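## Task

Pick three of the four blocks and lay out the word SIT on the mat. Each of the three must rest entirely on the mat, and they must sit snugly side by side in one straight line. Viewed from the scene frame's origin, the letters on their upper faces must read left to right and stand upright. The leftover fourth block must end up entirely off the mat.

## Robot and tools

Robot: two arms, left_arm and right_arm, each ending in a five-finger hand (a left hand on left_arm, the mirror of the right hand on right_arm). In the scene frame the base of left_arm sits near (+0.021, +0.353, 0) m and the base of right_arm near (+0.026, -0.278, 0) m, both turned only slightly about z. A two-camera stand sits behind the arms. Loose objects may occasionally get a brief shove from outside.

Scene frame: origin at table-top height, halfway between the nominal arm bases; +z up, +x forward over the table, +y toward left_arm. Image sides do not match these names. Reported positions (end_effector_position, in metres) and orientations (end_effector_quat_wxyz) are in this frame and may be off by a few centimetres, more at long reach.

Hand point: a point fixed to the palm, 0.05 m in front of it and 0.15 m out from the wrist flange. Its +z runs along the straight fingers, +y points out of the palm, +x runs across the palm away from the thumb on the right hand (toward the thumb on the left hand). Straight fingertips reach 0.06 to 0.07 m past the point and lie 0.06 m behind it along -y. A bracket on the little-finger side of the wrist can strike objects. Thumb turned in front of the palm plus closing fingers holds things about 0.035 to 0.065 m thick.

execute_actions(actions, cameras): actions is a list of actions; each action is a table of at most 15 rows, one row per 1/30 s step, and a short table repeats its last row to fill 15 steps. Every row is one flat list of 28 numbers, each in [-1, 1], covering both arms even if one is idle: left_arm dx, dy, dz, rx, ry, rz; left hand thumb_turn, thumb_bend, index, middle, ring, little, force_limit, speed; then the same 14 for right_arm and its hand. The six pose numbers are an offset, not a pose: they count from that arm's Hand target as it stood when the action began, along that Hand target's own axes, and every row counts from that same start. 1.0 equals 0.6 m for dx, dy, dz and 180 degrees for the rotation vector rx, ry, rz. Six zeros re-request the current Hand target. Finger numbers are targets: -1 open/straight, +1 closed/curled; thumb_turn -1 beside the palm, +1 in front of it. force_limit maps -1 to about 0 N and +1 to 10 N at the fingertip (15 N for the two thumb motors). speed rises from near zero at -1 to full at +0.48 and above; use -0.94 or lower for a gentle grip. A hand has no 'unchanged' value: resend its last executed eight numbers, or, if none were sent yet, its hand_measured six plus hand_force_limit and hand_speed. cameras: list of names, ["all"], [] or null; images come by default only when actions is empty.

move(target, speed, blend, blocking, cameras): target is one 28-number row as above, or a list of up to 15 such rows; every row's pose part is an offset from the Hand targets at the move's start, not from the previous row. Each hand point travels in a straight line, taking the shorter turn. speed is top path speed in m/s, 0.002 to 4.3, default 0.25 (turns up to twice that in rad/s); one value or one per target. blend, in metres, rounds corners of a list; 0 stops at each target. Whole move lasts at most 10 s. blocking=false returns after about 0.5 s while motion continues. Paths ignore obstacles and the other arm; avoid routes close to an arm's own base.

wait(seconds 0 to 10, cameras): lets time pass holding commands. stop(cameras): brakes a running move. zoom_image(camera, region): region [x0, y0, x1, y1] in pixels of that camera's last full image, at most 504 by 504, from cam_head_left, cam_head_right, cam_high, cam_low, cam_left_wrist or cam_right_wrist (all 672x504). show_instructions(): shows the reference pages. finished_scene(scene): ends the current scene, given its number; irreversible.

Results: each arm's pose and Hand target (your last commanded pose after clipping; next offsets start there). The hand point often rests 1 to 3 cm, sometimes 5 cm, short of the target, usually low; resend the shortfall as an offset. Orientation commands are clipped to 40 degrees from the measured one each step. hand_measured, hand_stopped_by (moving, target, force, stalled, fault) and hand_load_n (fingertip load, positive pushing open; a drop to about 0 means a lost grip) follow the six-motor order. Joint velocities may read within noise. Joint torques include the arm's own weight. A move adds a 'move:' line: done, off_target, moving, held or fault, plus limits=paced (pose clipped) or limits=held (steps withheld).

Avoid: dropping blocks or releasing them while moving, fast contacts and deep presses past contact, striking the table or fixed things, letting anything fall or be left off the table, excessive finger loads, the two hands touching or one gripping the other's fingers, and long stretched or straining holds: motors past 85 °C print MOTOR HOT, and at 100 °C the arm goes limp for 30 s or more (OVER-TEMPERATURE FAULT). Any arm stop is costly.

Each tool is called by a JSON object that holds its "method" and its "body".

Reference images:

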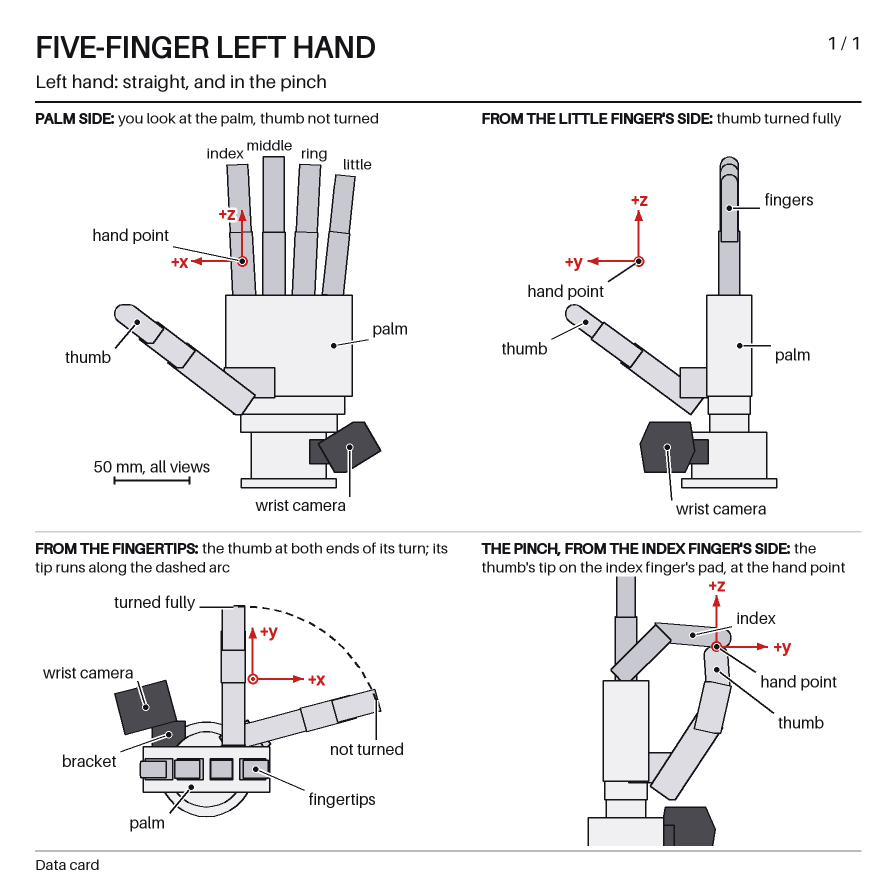

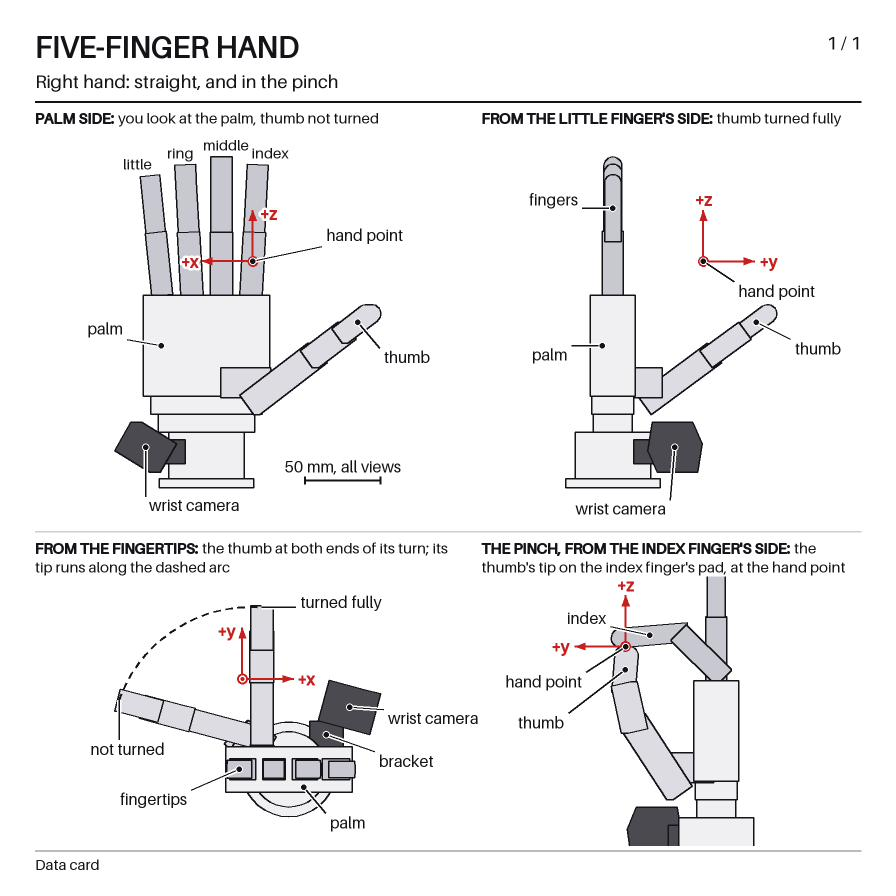

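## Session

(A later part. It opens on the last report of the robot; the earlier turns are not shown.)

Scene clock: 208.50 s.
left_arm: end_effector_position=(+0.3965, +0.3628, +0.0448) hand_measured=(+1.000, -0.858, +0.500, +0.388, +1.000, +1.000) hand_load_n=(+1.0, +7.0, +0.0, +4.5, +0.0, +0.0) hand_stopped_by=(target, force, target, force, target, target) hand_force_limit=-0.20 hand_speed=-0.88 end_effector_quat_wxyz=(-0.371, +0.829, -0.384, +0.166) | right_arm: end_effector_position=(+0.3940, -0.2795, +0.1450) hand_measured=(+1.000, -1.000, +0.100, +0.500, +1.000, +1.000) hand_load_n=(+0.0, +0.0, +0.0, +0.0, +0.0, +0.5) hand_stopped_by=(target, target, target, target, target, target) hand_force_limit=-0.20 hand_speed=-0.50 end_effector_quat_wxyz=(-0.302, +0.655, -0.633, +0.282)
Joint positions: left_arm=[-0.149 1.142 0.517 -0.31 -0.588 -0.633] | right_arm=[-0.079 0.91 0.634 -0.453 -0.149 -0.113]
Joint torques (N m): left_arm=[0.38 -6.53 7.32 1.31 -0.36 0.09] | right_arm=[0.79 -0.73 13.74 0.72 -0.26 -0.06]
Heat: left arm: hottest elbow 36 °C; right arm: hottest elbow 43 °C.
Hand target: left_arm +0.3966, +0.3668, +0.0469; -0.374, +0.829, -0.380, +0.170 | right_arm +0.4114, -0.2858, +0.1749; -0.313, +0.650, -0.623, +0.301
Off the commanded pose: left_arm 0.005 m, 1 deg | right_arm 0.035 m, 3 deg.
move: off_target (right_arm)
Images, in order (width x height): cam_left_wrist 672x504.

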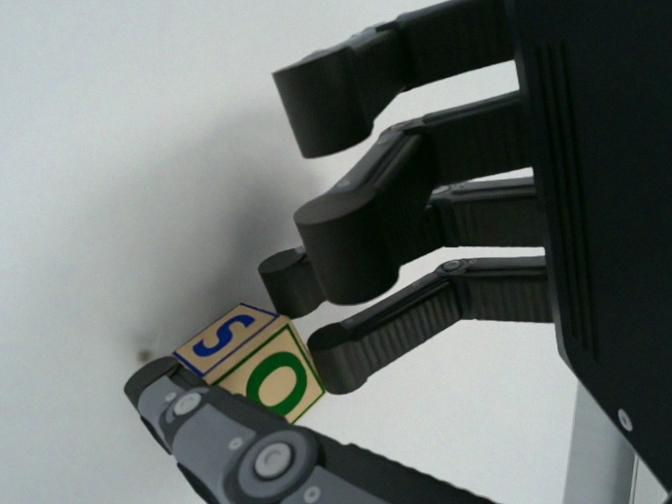

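{"method": "move", "body": {"target": [[0,0,0,0,0,0,1,-0.4,0.6,0.5,1,1,-0.3,-0.88,0,0,0,0,0,0,1,-1,0.1,0.5,1,1,-0.2,-0.5]], "speed": 0.06, "cameras": ["cam_left_wrist"]}}

{"method": "zoom_image", "body": {"camera": "cam_left_wrist", "region": [100, 240, 400, 460]}}

Scene clock: 209.23 s.
left_arm: end_effector_position=(+0.3965, +0.3628, +0.0448) hand_measured=(+1.000, -0.858, +0.600, +0.388, +1.000, +1.000) hand_load_n=(+1.0, +7.0, +0.0, +4.5, +0.0, +0.0) hand_stopped_by=(target, force, target, force, target, target) hand_force_limit=-0.30 hand_speed=-0.88 end_effector_quat_wxyz=(-0.371, +0.829, -0.384, +0.166) | right_arm: end_effector_position=(+0.3940, -0.2795, +0.1450) hand_measured=(+1.000, -1.000, +0.100, +0.500, +1.000, +1.000) hand_load_n=(+0.0, +0.0, +0.0, +0.0, +0.0, +0.0) hand_stopped_by=(target, target, target, target, target, target) hand_force_limit=-0.20 hand_speed=-0.50 end_effector_quat_wxyz=(-0.302, +0.655, -0.633, +0.282)
Joint positions: left_arm=[-0.149 1.142 0.517 -0.31 -0.588 -0.633] | right_arm=[-0.079 0.91 0.634 -0.453 -0.149 -0.113]
Joint torques (N m): left_arm=[0.32 -6.53 7.32 1.31 -0.36 0.09] | right_arm=[-1.14 -0.62 13.44 0.88 -0.27 -0.1]
Heat: left arm: hottest elbow 36 °C; right arm: hottest elbow 43 °C.
Hand target: left_arm +0.3966, +0.3668, +0.0469; -0.374, +0.829, -0.380, +0.170 | right_arm +0.4114, -0.2858, +0.1749; -0.313, +0.650, -0.623, +0.301
Off the commanded pose: left_arm 0.005 m, 1 deg | right_arm 0.035 m, 3 deg.
move: off_target (right_arm)
Images, in order (width x height): cam_left_wrist 672x504.

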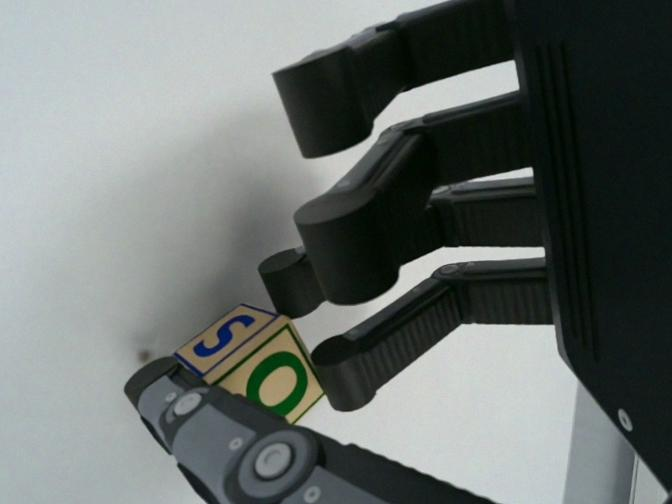

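Scaled by 1.680.

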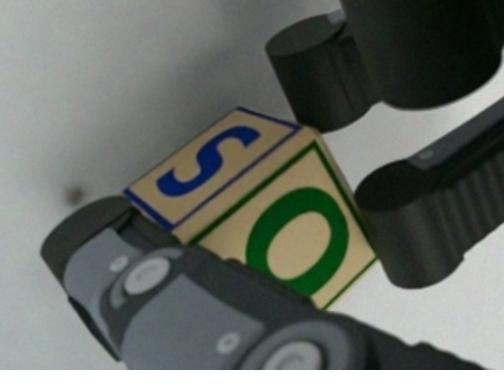

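{"method": "move", "body": {"target": [[0,0,0,0,0,0,1,-1,0.1,0.1,1,1,-0.2,-0.2,0,0,0,0,0,0,1,-1,0.1,0.5,1,1,-0.2,-0.5],[0.0038,0.0097,0.0041,0,0,0,1,-1,0.15,0.15,1,1,-0.2,-0.2,0,0,0,0,0,0,1,-1,0.1,0.5,1,1,-0.2,-0.5]], "speed": 0.06, "cameras": ["cam_left_wrist"]}}

{"method": "zoom_image", "body": {"camera": "cam_left_wrist", "region": [100, 260, 360, 460]}}

Scene clock: 212.27 s.
left_arm: end_effector_position=(+0.3955, +0.3635, +0.0427) hand_measured=(+1.000, -1.000, +0.150, +0.150, +1.000, +1.000) hand_load_n=(+0.0, +0.0, +0.0, +0.0, +0.0, +0.0) hand_stopped_by=(target, target, target, target, target, target) hand_force_limit=-0.20 hand_speed=-0.20 end_effector_quat_wxyz=(-0.373, +0.829, -0.382, +0.168) | right_arm: end_effector_position=(+0.3940, -0.2795, +0.1450) hand_measured=(+1.000, -1.000, +0.100, +0.500, +1.000, +1.000) hand_load_n=(+0.0, +0.0, +0.0, +0.0, +0.0, +0.0) hand_stopped_by=(target, target, target, target, target, target) hand_force_limit=-0.20 hand_speed=-0.50 end_effector_quat_wxyz=(-0.302, +0.655, -0.633, +0.282)
Joint positions: left_arm=[-0.149 1.142 0.507 -0.296 -0.591 -0.633] | right_arm=[-0.079 0.91 0.634 -0.453 -0.149 -0.113]
Joint torques (N m): left_arm=[-0.44 -4.95 7.47 1.44 -0.52 0] | right_arm=[-0.09 -0.73 13.41 0.54 -0.29 -0.1]
Heat: left arm: hottest elbow 36 °C; right arm: hottest elbow 44 °C.
Hand target: left_arm +0.3967, +0.3638, +0.0411; -0.374, +0.829, -0.380, +0.170 | right_arm +0.4114, -0.2858, +0.1749; -0.313, +0.650, -0.623, +0.301
Off the commanded pose: left_arm 0.002 m, 0 deg | right_arm 0.035 m, 3 deg.
move: off_target (right_arm)
Images, in order (width x height): cam_left_wrist 672x504.

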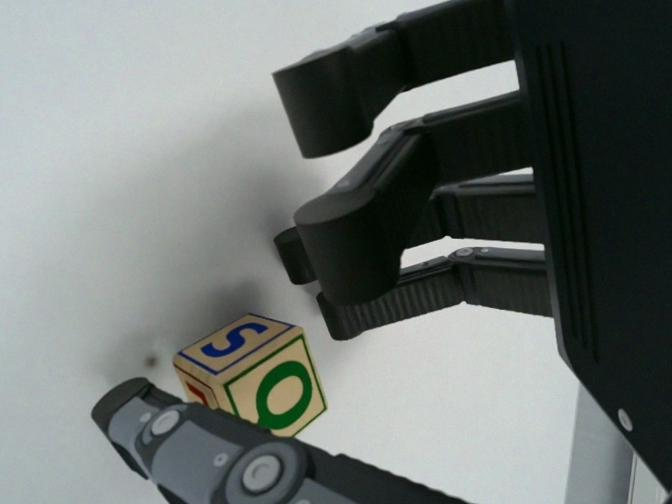

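Scaled by 1.938.

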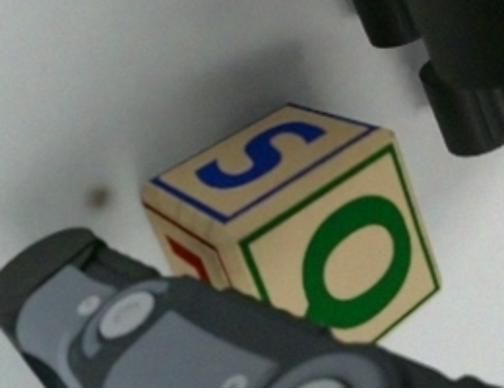

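{"method": "move", "body": {"target": [[0.0195,0.0064,-0.0108,0,0.025,0.022,1,-1,0.15,0.15,1,1,-0.2,-0.2,0,0,0,0,0,0,1,-1,0.1,0.5,1,1,-0.2,-0.5]], "speed": 0.06, "cameras": ["cam_left_wrist"]}}

{"method": "zoom_image", "body": {"camera": "cam_left_wrist", "region": [100, 260, 360, 460]}}

Scene clock: 214.17 s.
left_arm: end_effector_position=(+0.3968, +0.3544, +0.0397) hand_measured=(+1.000, -1.000, +0.150, +0.150, +1.000, +1.000) hand_load_n=(+0.0, +0.0, +0.0, +0.0, +0.0, +0.0) hand_stopped_by=(target, target, target, target, target, target) hand_force_limit=-0.20 hand_speed=-0.20 end_effector_quat_wxyz=(-0.362, +0.813, -0.418, +0.180) | right_arm: end_effector_position=(+0.3940, -0.2795, +0.1450) hand_measured=(+1.000, -1.000, +0.100, +0.500, +1.000, +1.000) hand_load_n=(+0.0, +0.0, +0.0, +0.0, +0.0, +0.0) hand_stopped_by=(target, target, target, target, target, target) hand_force_limit=-0.20 hand_speed=-0.50 end_effector_quat_wxyz=(-0.302, +0.655, -0.633, +0.282)
Joint positions: left_arm=[-0.15 1.142 0.496 -0.252 -0.537 -0.558] | right_arm=[-0.079 0.91 0.634 -0.453 -0.149 -0.113]
Joint torques (N m): left_arm=[-1.38 -6.18 7.46 1.51 -0.31 0.08] | right_arm=[-0.09 -1.32 13.57 0.55 -0.25 -0.13]
Heat: left arm: hottest elbow 36 °C; right arm: hottest elbow 44 °C.
Hand target: left_arm +0.3987, +0.3500, +0.0423; -0.364, +0.808, -0.423, +0.189 | right_arm +0.4114, -0.2858, +0.1749; -0.313, +0.650, -0.623, +0.301
Off the commanded pose: left_arm 0.005 m, 1 deg | right_arm 0.035 m, 3 deg.
move: off_target (right_arm)
Images, in order (width x height): cam_left_wrist 672x504.

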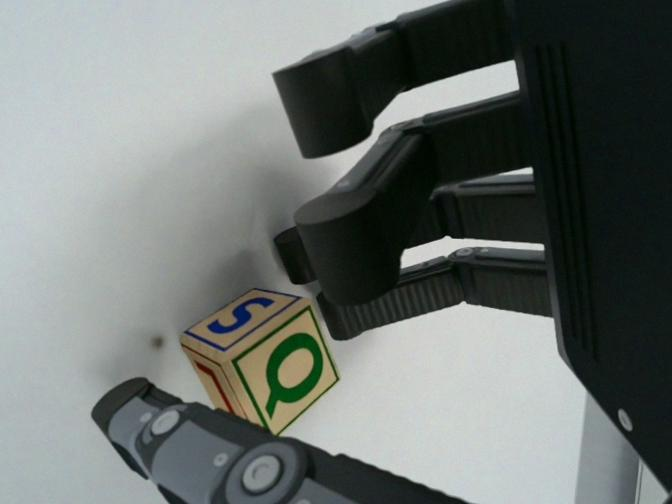

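Scaled by 1.938.

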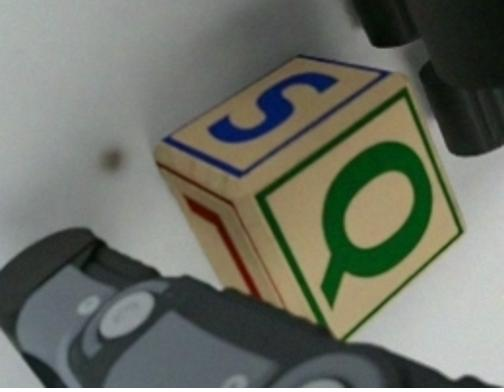

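{"method": "move", "body": {"target": [[0,0,0,0,0,0,1,-0.4,0.5,0.5,1,1,-0.2,-0.88,0,0,0,0,0,0,1,-1,0.1,0.5,1,1,-0.2,-0.5]], "speed": 0.06, "cameras": ["cam_left_wrist"]}}

{"method": "zoom_image", "body": {"camera": "cam_left_wrist", "region": [100, 240, 400, 460]}}

Scene clock: 215.73 s.
left_arm: end_effector_position=(+0.3968, +0.3544, +0.0397) hand_measured=(+1.000, -0.880, +0.494, +0.392, +1.000, +1.000) hand_load_n=(-2.5, +10.0, +4.0, +2.0, +0.0, +0.0) hand_stopped_by=(target, force, force, force, target, target) hand_force_limit=-0.20 hand_speed=-0.88 end_effector_quat_wxyz=(-0.362, +0.813, -0.418, +0.180) | right_arm: end_effector_position=(+0.3940, -0.2795, +0.1450) hand_measured=(+1.000, -1.000, +0.100, +0.500, +1.000, +1.000) hand_load_n=(+0.0, +0.0, +0.0, +0.5, +0.0, +0.0) hand_stopped_by=(target, target, target, target, target, target) hand_force_limit=-0.20 hand_speed=-0.50 end_effector_quat_wxyz=(-0.302, +0.655, -0.633, +0.282)
Joint positions: left_arm=[-0.15 1.142 0.496 -0.251 -0.537 -0.557] | right_arm=[-0.079 0.91 0.634 -0.453 -0.149 -0.113]
Joint torques (N m): left_arm=[-1.44 -6.12 7.46 1.5 -0.32 0.09] | right_arm=[-0.21 -0.97 13.46 0.99 -0.24 -0.06]
Heat: left arm: hottest elbow 36 °C; right arm: hottest elbow 44 °C.
Hand target: left_arm +0.3987, +0.3501, +0.0424; -0.364, +0.808, -0.423, +0.189 | right_arm +0.4114, -0.2858, +0.1749; -0.313, +0.650, -0.623, +0.301
Off the commanded pose: left_arm 0.005 m, 1 deg | right_arm 0.035 m, 3 deg.
move: off_target (right_arm)
Images, in order (width x height): cam_left_wrist 672x504.

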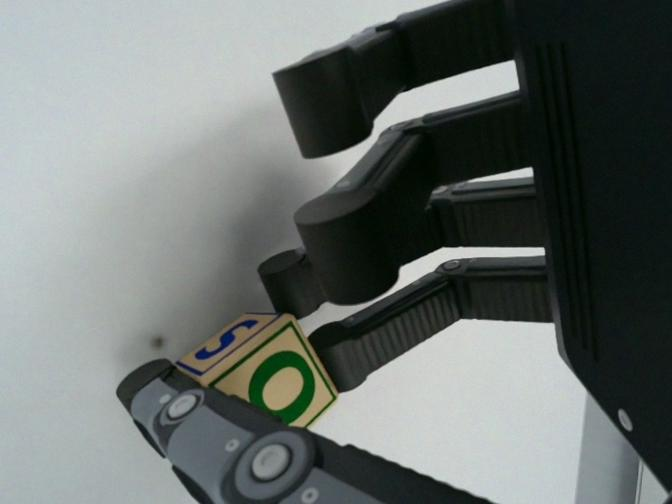

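Scaled by 1.680.

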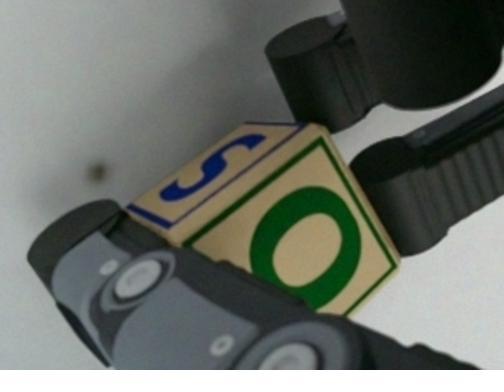

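{"method": "move", "body": {"target": [[0,-0.1858,-0.1417,0,0,0,1,-0.4,0.5,0.5,1,1,-0.2,-0.88,0,0,0,0,0,0,1,-1,0.1,0.5,1,1,-0.2,-0.5]], "speed": 0.12, "cameras": ["cam_left_wrist"]}}

Scene clock: 218.23 s.
left_arm: end_effector_position=(+0.3915, +0.3533, +0.1531) hand_measured=(+1.000, -0.880, +0.494, +0.392, +1.000, +1.000) hand_load_n=(-2.5, +9.5, +4.5, +2.0, +0.0, +0.0) hand_stopped_by=(target, force, force, force, target, target) hand_force_limit=-0.20 hand_speed=-0.88 end_effector_quat_wxyz=(-0.355, +0.811, -0.433, +0.170) | right_arm: end_effector_position=(+0.3940, -0.2795, +0.1450) hand_measured=(+1.000, -1.000, +0.100, +0.500, +1.000, +1.000) hand_load_n=(+0.0, +0.0, +0.0, +0.0, +0.0, +0.0) hand_stopped_by=(target, target, target, target, target, target) hand_force_limit=-0.20 hand_speed=-0.50 end_effector_quat_wxyz=(-0.302, +0.655, -0.633, +0.282)
Joint positions: left_arm=[-0.149 0.961 0.725 -0.684 -0.522 -0.536] | right_arm=[-0.079 0.91 0.634 -0.453 -0.149 -0.113]
Joint torques (N m): left_arm=[0.38 -5.19 14.31 0.54 -0.32 0.08] | right_arm=[-0.91 -1.44 13.49 0.81 -0.29 -0.09]
Heat: left arm: hottest elbow 36 °C; right arm: hottest elbow 44 °C.
Hand target: left_arm +0.4072, +0.3557, +0.1822; -0.364, +0.808, -0.423, +0.189 | right_arm +0.4114, -0.2858, +0.1749; -0.313, +0.650, -0.623, +0.301
Off the commanded pose: left_arm 0.033 m, 3 deg | right_arm 0.035 m, 3 deg.
move: off_target (left_arm, right_arm)
Images, in order (width x height): cam_left_wrist 672x504.

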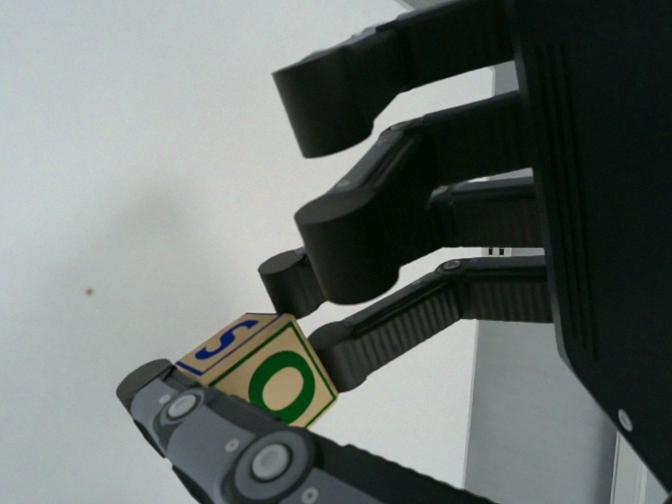

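{"method": "move", "body": {"target": [[0.0828,0.0257,-0.0743,0,0.2289,0.202,1,-0.4,0.5,0.5,1,1,-0.2,-0.88,0,0,0,0,0,0,1,-1,0.1,0.5,1,1,-0.2,-0.5]], "speed": 0.25, "cameras": ["cam_left_wrist","cam_head_left"]}}

Scene clock: 221.60 s.
left_arm: end_effector_position=(+0.3820, +0.2855, +0.1734) hand_measured=(+1.000, -0.880, +0.494, +0.392, +1.000, +1.000) hand_load_n=(-2.5, +9.5, +4.5, +2.5, +0.0, +0.0) hand_stopped_by=(target, force, force, force, target, target) hand_force_limit=-0.20 hand_speed=-0.88 end_effector_quat_wxyz=(+0.216, -0.529, +0.753, -0.326) | right_arm: end_effector_position=(+0.3940, -0.2795, +0.1450) hand_measured=(+1.000, -1.000, +0.100, +0.500, +1.000, +1.000) hand_load_n=(+0.0, +0.0, +0.0, +0.5, +0.0, +0.0) hand_stopped_by=(target, target, target, target, target, target) hand_force_limit=-0.20 hand_speed=-0.50 end_effector_quat_wxyz=(-0.302, +0.655, -0.633, +0.282)
Joint positions: left_arm=[-0.026 0.943 0.751 -0.609 0.263 0.235] | right_arm=[-0.079 0.91 0.634 -0.453 -0.149 -0.113]
Joint torques (N m): left_arm=[0.44 -4.07 14.99 0.73 0.25 0.08] | right_arm=[0.26 -1.03 13.6 0.72 -0.23 -0.05]
Heat: left arm: hottest elbow 37 °C; right arm: hottest elbow 44 °C.
Hand target: left_arm +0.3999, +0.2899, +0.2001; +0.235, -0.522, +0.748, -0.336 | right_arm +0.4114, -0.2858, +0.1749; -0.313, +0.650, -0.623, +0.301
Off the commanded pose: left_arm 0.032 m, 3 deg | right_arm 0.035 m, 3 deg.
move: off_target (left_arm, right_arm)
Images, in order (width x height): cam_head_left 672x504, cam_left_wrist 672x504.

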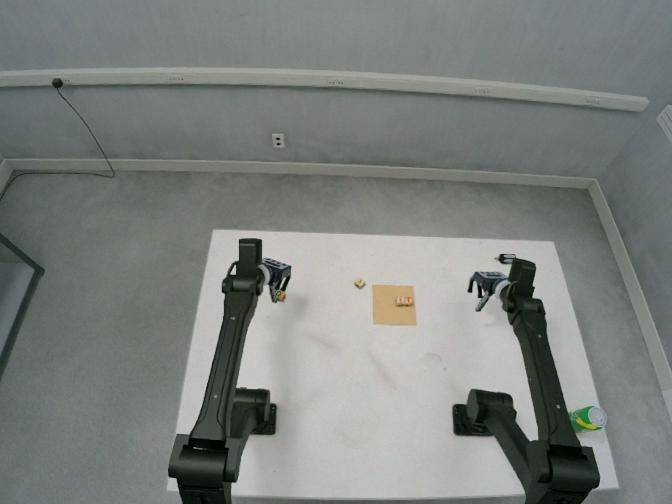

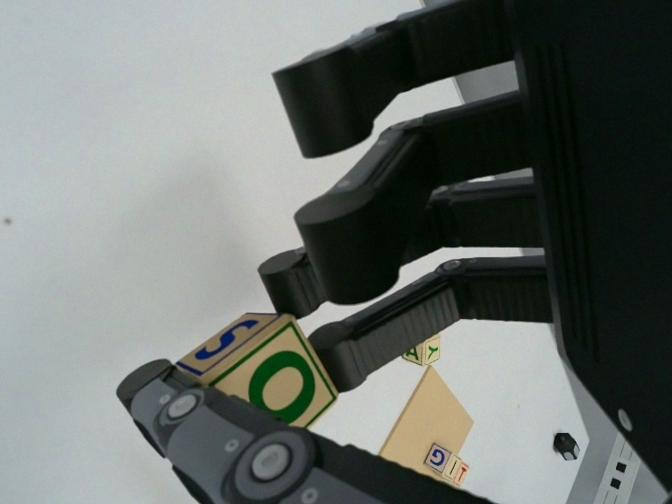

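{"method": "move", "body": {"target": [[0,0,0,0,-0.2207,0.2497,1,-0.4,0.5,0.5,1,1,-0.2,-0.88,0,0,0,0,0,0,1,-1,0.1,0.5,1,1,-0.2,-0.5]], "speed": 0.25, "cameras": ["cam_left_wrist","cam_head_left","cam_high"]}}

Scene clock: 224.83 s.
left_arm: end_effector_position=(+0.3988, +0.2942, +0.2008) hand_measured=(+1.000, -0.880, +0.494, +0.392, +1.000, +1.000) hand_load_n=(-2.5, +9.5, +4.5, +2.5, +0.0, +0.0) hand_stopped_by=(target, force, force, force, target, target) hand_force_limit=-0.20 hand_speed=-0.88 end_effector_quat_wxyz=(+0.574, -0.290, +0.765, -0.028) | right_arm: end_effector_position=(+0.3940, -0.2795, +0.1450) hand_measured=(+1.000, -1.000, +0.100, +0.500, +1.000, +1.000) hand_load_n=(+0.0, +0.0, +0.0, +0.0, +0.0, +0.0) hand_stopped_by=(target, target, target, target, target, target) hand_force_limit=-0.20 hand_speed=-0.50 end_effector_quat_wxyz=(-0.302, +0.655, -0.633, +0.282)
Joint positions: left_arm=[-0.593 0.937 0.608 -0.186 -0.815 0.768] | right_arm=[-0.079 0.91 0.634 -0.453 -0.149 -0.113]
Joint torques (N m): left_arm=[-1.44 -3.84 9.25 1.85 -0.5 0.14] | right_arm=[-0.32 -1.55 13.48 0.51 -0.3 -0.08]
Heat: left arm: hottest elbow 37 °C; right arm: hottest elbow 44 °C.
Hand target: left_arm +0.3998, +0.2899, +0.2001; +0.577, -0.284, +0.765, -0.030 | right_arm +0.4114, -0.2858, +0.1749; -0.313, +0.650, -0.623, +0.301
Off the commanded pose: left_arm 0.004 m, 1 deg | right_arm 0.035 m, 3 deg.
move: off_target (right_arm)
Images, in order (width x height): cam_head_left 672x504, cam_high 672x504, cam_left_wrist 672x504.

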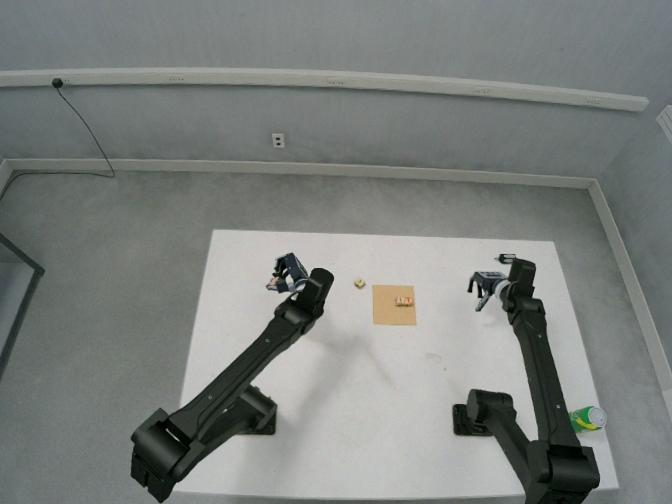

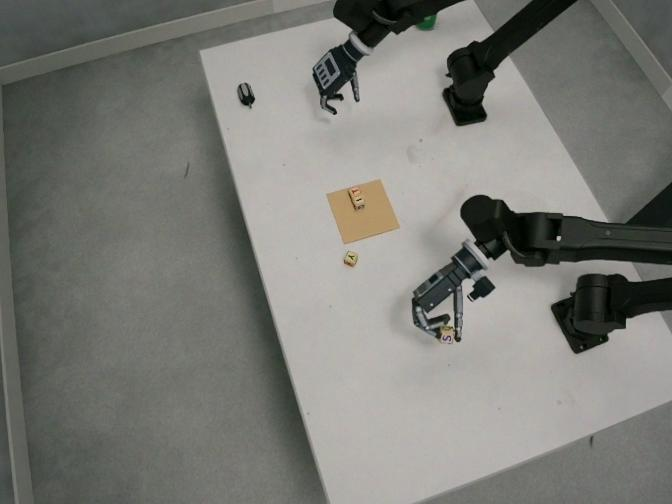

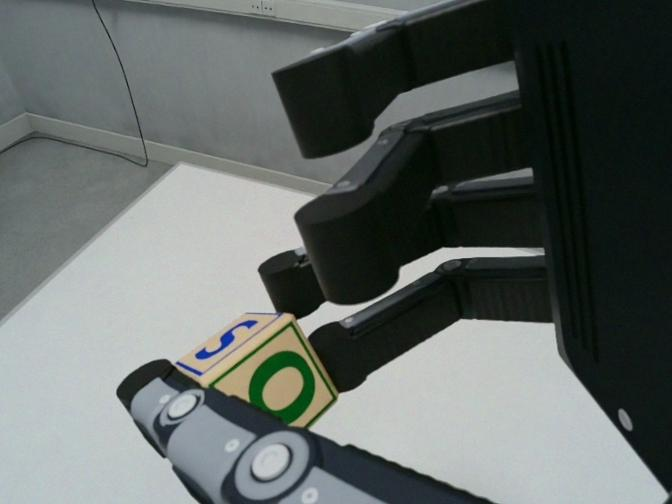

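{"method": "zoom_image", "body": {"camera": "cam_high", "region": [400, 260, 500, 360]}}

Scaled by 5.040.

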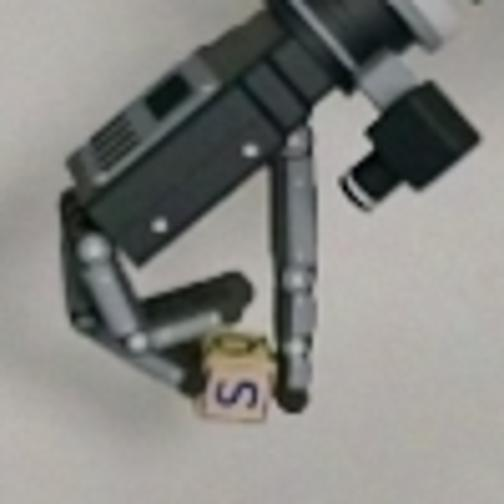

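{"method": "move", "body": {"target": [[0.2021,0.0874,0.0771,0,0,0,1,-0.4,0.5,0.5,1,1,-0.2,-0.88,0,0,0,0,0,0,1,-1,0.1,0.5,1,1,-0.2,-0.5]], "speed": 0.15, "cameras": ["cam_left_wrist","cam_low","cam_high"]}}

{"method": "zoom_image", "body": {"camera": "cam_high", "region": [400, 260, 500, 360]}}

Scene clock: 227.13 s.
left_arm: end_effector_position=(+0.3998, +0.2932, +0.0614) hand_measured=(+1.000, -0.880, +0.494, +0.392, +1.000, +1.000) hand_load_n=(-2.5, +9.5, +4.5, +2.5, +0.0, +0.0) hand_stopped_by=(target, force, force, force, target, target) hand_force_limit=-0.20 hand_speed=-0.88 end_effector_quat_wxyz=(+0.575, -0.290, +0.765, -0.029) | right_arm: end_effector_position=(+0.3940, -0.2795, +0.1450) hand_measured=(+1.000, -1.000, +0.100, +0.500, +1.000, +1.000) hand_load_n=(+0.0, -0.5, +0.0, +0.0, +0.0, +0.0) hand_stopped_by=(target, target, target, target, target, target) hand_force_limit=-0.20 hand_speed=-0.50 end_effector_quat_wxyz=(-0.302, +0.655, -0.633, +0.282)
Joint positions: left_arm=[-0.594 1.281 0.377 0.391 -0.815 0.768] | right_arm=[-0.079 0.91 0.634 -0.453 -0.149 -0.113]
Joint torques (N m): left_arm=[-1.38 -5.36 6.15 1.81 -0.5 0.13] | right_arm=[0.09 -1.61 13.76 0.53 -0.32 -0.07]
Heat: left arm: hottest elbow 37 °C; right arm: hottest elbow 44 °C.
Hand target: left_arm +0.3996, +0.2899, +0.0601; +0.577, -0.284, +0.765, -0.030 | right_arm +0.4114, -0.2858, +0.1749; -0.313, +0.650, -0.623, +0.301
Off the commanded pose: left_arm 0.004 m, 1 deg | right_arm 0.035 m, 3 deg.
move: off_target (right_arm)
Images, in order (width x height): cam_high 672x504, cam_low 672x504, cam_left_wrist 672x504.

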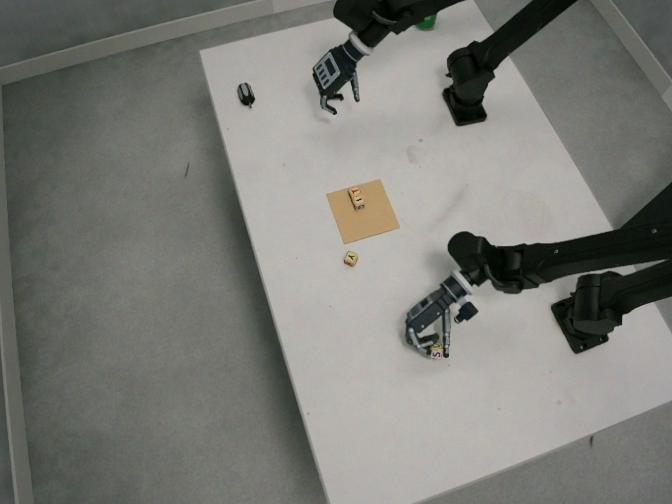

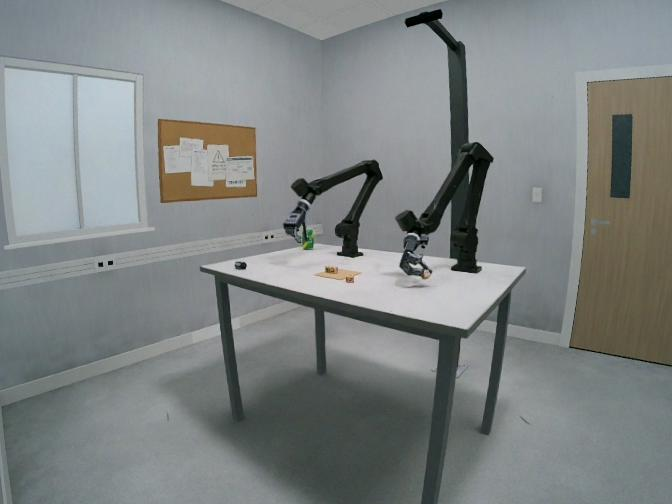

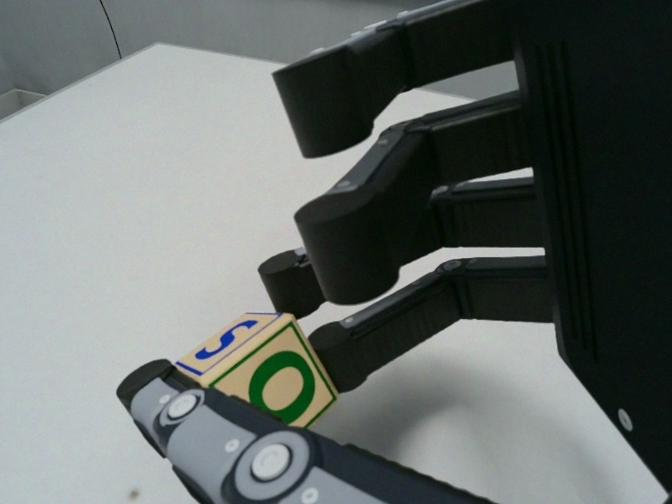

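Scaled by 5.040.

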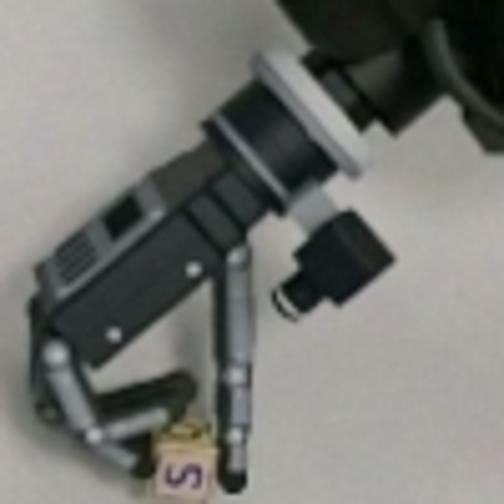

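{"method": "zoom_image", "body": {"camera": "cam_low", "region": [385, 220, 455, 300]}}

Scaled by 6.300.

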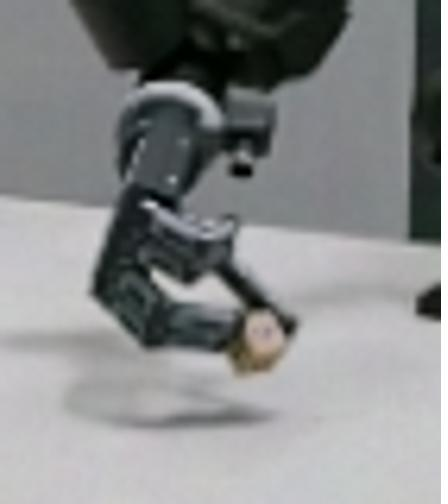

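{"method": "move", "body": {"target": [[0.0231,0.01,0.0088,0,0,0,1,-0.4,0.5,0.5,1,1,-0.2,-0.88,0,0,0,0,0,0,1,-1,0.1,0.5,1,1,-0.2,-0.5]], "speed": 0.08, "cameras": ["cam_low","cam_left_wrist"]}}

{"method": "zoom_image", "body": {"camera": "cam_low", "region": [385, 220, 455, 300]}}

Scene clock: 228.43 s.
left_arm: end_effector_position=(+0.4002, +0.2930, +0.0456) hand_measured=(+1.000, -0.880, +0.494, +0.392, +1.000, +1.000) hand_load_n=(-2.5, +9.5, +4.0, +2.5, +0.0, +0.0) hand_stopped_by=(target, force, force, force, target, target) hand_force_limit=-0.20 hand_speed=-0.88 end_effector_quat_wxyz=(+0.575, -0.290, +0.764, -0.029) | right_arm: end_effector_position=(+0.3940, -0.2795, +0.1450) hand_measured=(+1.000, -1.000, +0.100, +0.500, +1.000, +1.000) hand_load_n=(+0.0, +0.0, +0.0, +0.0, +0.5, +0.0) hand_stopped_by=(target, target, target, target, target, target) hand_force_limit=-0.20 hand_speed=-0.50 end_effector_quat_wxyz=(-0.302, +0.655, -0.633, +0.282)
Joint positions: left_arm=[-0.594 1.347 0.362 0.472 -0.816 0.768] | right_arm=[-0.079 0.91 0.634 -0.453 -0.149 -0.113]
Joint torques (N m): left_arm=[-1.38 -5.71 5.5 1.81 -0.5 0.13] | right_arm=[-0.15 -1.26 13.9 0.62 -0.24 -0.1]
Heat: left arm: hottest elbow 37 °C; right arm: hottest elbow 45 °C.
Hand target: left_arm +0.3996, +0.2900, +0.0443; +0.577, -0.284, +0.765, -0.030 | right_arm +0.4114, -0.2858, +0.1749; -0.313, +0.650, -0.623, +0.301
Off the commanded pose: left_arm 0.003 m, 1 deg | right_arm 0.035 m, 3 deg.
move: off_target (right_arm)
Images, in order (width x height): cam_low 672x504, cam_left_wrist 672x504.

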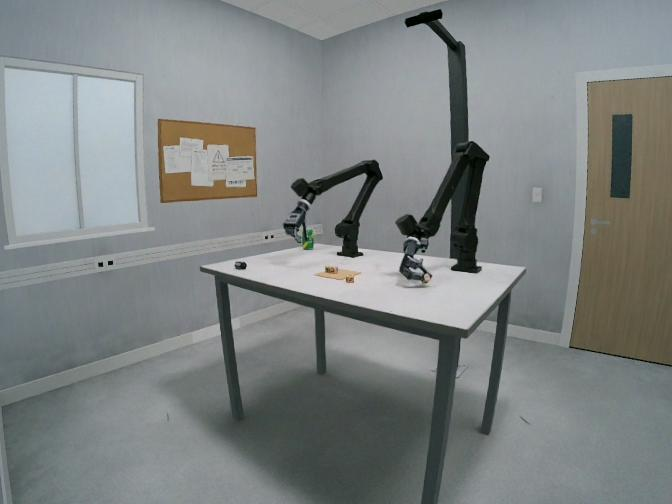

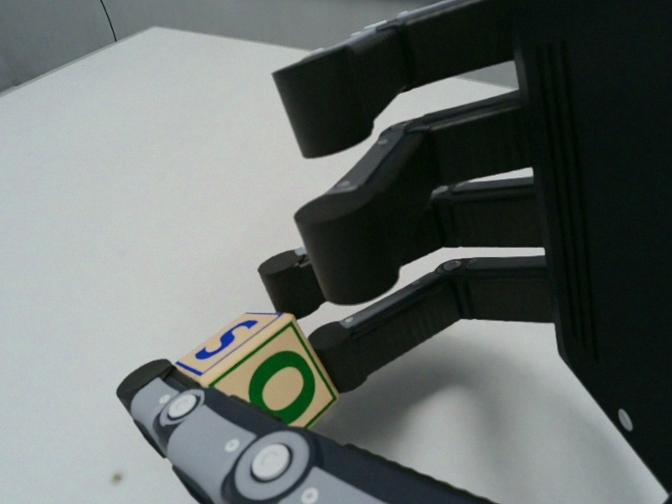

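Scaled by 6.300.

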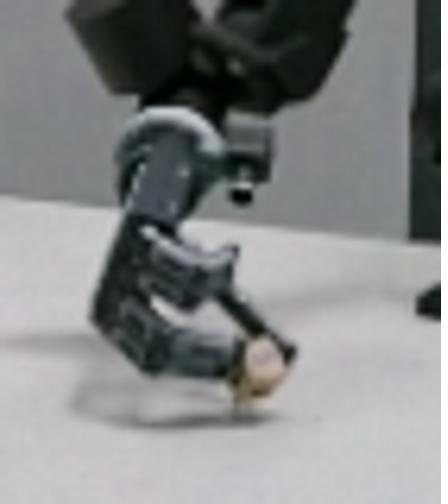

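{"method": "move", "body": {"target": [[0.0116,0.005,0.0044,0,0,0,1,-0.4,0.5,0.5,1,1,-0.2,-0.88,0,0,0,0,0,0,1,-1,0.1,0.5,1,1,-0.2,-0.5]], "speed": 0.05, "cameras": ["cam_low","cam_left_wrist"]}}

{"method": "zoom_image", "body": {"camera": "cam_low", "region": [385, 240, 445, 300]}}

Scene clock: 231.57 s.
left_arm: end_effector_position=(+0.4003, +0.2930, +0.0374) hand_measured=(+1.000, -0.880, +0.494, +0.392, +1.000, +1.000) hand_load_n=(-2.5, +9.5, +4.0, +2.0, +0.0, +0.0) hand_stopped_by=(target, force, force, force, target, target) hand_force_limit=-0.20 hand_speed=-0.88 end_effector_quat_wxyz=(+0.575, -0.290, +0.764, -0.029) | right_arm: end_effector_position=(+0.3940, -0.2795, +0.1450) hand_measured=(+1.000, -1.000, +0.100, +0.500, +1.000, +1.000) hand_load_n=(+0.5, +0.0, +0.0, +0.0, +0.0, +0.0) hand_stopped_by=(target, target, target, target, target, target) hand_force_limit=-0.20 hand_speed=-0.50 end_effector_quat_wxyz=(-0.302, +0.655, -0.633, +0.282)
Joint positions: left_arm=[-0.594 1.382 0.356 0.513 -0.816 0.768] | right_arm=[-0.079 0.91 0.634 -0.453 -0.149 -0.113]
Joint torques (N m): left_arm=[-1.38 -6.01 5.16 1.81 -0.5 0.12] | right_arm=[0.38 -0.91 13.75 0.76 -0.28 -0.1]
Heat: left arm: hottest elbow 37 °C; right arm: hottest elbow 45 °C.
Hand target: left_arm +0.3994, +0.2900, +0.0361; +0.577, -0.284, +0.765, -0.030 | right_arm +0.4114, -0.2858, +0.1749; -0.313, +0.650, -0.623, +0.301
Off the commanded pose: left_arm 0.003 m, 1 deg | right_arm 0.035 m, 3 deg.
move: off_target (right_arm)
Images, in order (width x height): cam_low 672x504, cam_left_wrist 672x504.

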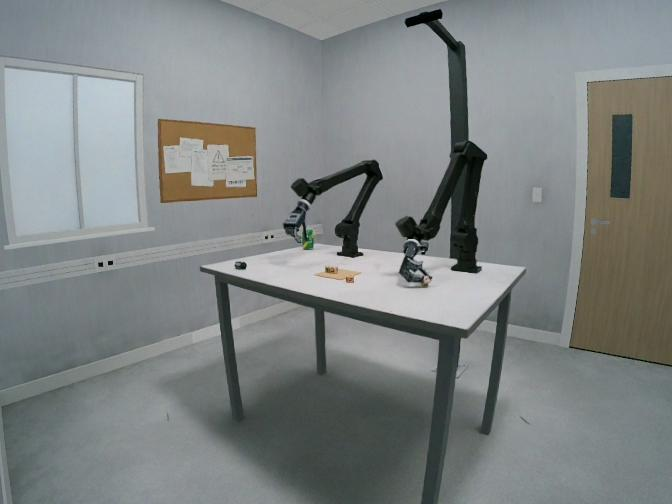

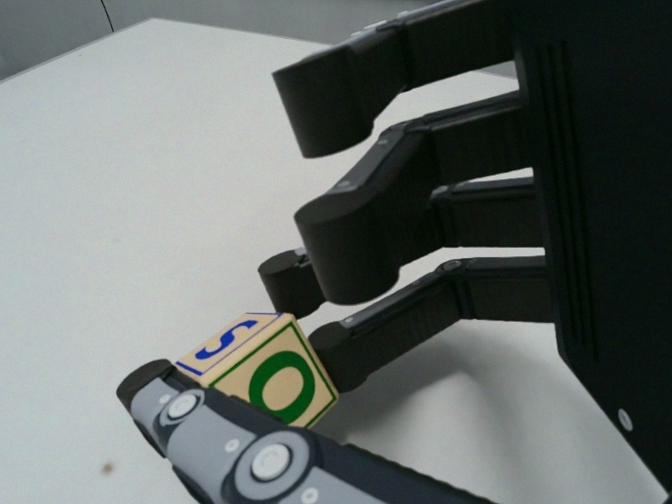

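Scaled by 8.400.

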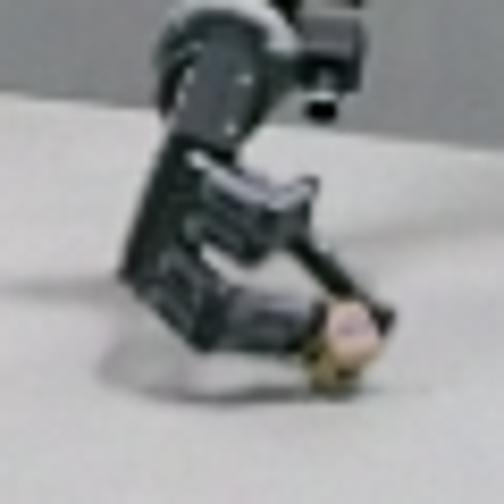

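{"method": "move", "body": {"target": [[0.0058,0.0025,0.0022,0,0,0,1,-0.4,0.5,0.5,1,1,-0.2,-0.88,0,0,0,0,0,0,1,-1,0.1,0.5,1,1,-0.2,-0.5]], "speed": 0.04, "cameras": ["cam_low","cam_left_wrist"]}}

{"method": "zoom_image", "body": {"camera": "cam_low", "region": [385, 240, 445, 300]}}

Scene clock: 232.60 s.
left_arm: end_effector_position=(+0.4015, +0.2922, +0.0344) hand_measured=(+1.000, -0.880, +0.494, +0.392, +1.000, +1.000) hand_load_n=(-2.5, +9.5, +4.0, +2.5, +0.0, +0.0) hand_stopped_by=(target, force, force, force, target, target) hand_force_limit=-0.20 hand_speed=-0.88 end_effector_quat_wxyz=(+0.576, -0.290, +0.764, -0.030) | right_arm: end_effector_position=(+0.3940, -0.2795, +0.1450) hand_measured=(+1.000, -1.000, +0.100, +0.500, +1.000, +1.000) hand_load_n=(+0.0, +0.0, +0.0, +0.0, +0.0, +0.0) hand_stopped_by=(target, target, target, target, target, target) hand_force_limit=-0.20 hand_speed=-0.50 end_effector_quat_wxyz=(-0.302, +0.655, -0.633, +0.282)
Joint positions: left_arm=[-0.594 1.399 0.356 0.533 -0.816 0.768] | right_arm=[-0.079 0.91 0.634 -0.453 -0.149 -0.113]
Joint torques (N m): left_arm=[-1.32 -6.07 4.81 1.78 -0.5 0.12] | right_arm=[-0.44 -1.08 13.63 0.47 -0.24 -0.09]
Heat: left arm: hottest elbow 37 °C; right arm: hottest elbow 45 °C.
Hand target: left_arm +0.3995, +0.2900, +0.0321; +0.577, -0.284, +0.765, -0.030 | right_arm +0.4114, -0.2858, +0.1749; -0.313, +0.650, -0.623, +0.301
Off the commanded pose: left_arm 0.004 m, 1 deg | right_arm 0.035 m, 3 deg.
move: off_target (right_arm)
Images, in order (width x height): cam_low 672x504, cam_left_wrist 672x504.

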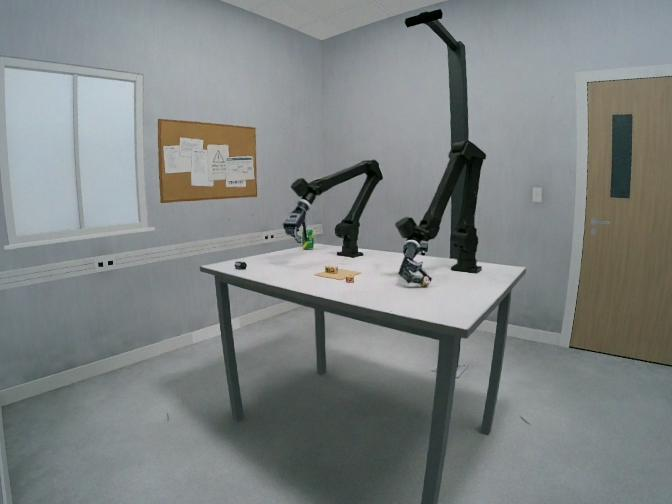

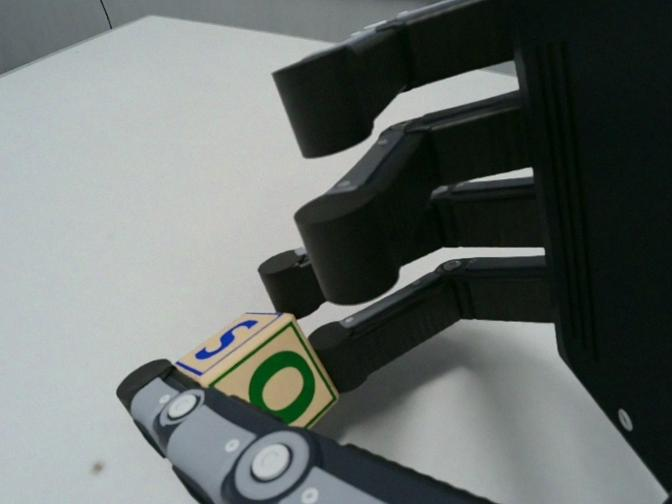

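Scaled by 8.400.

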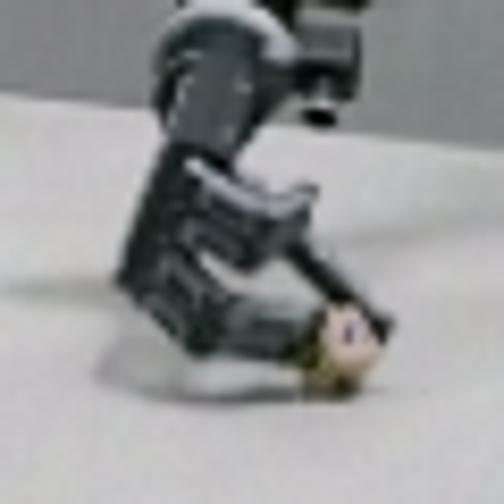

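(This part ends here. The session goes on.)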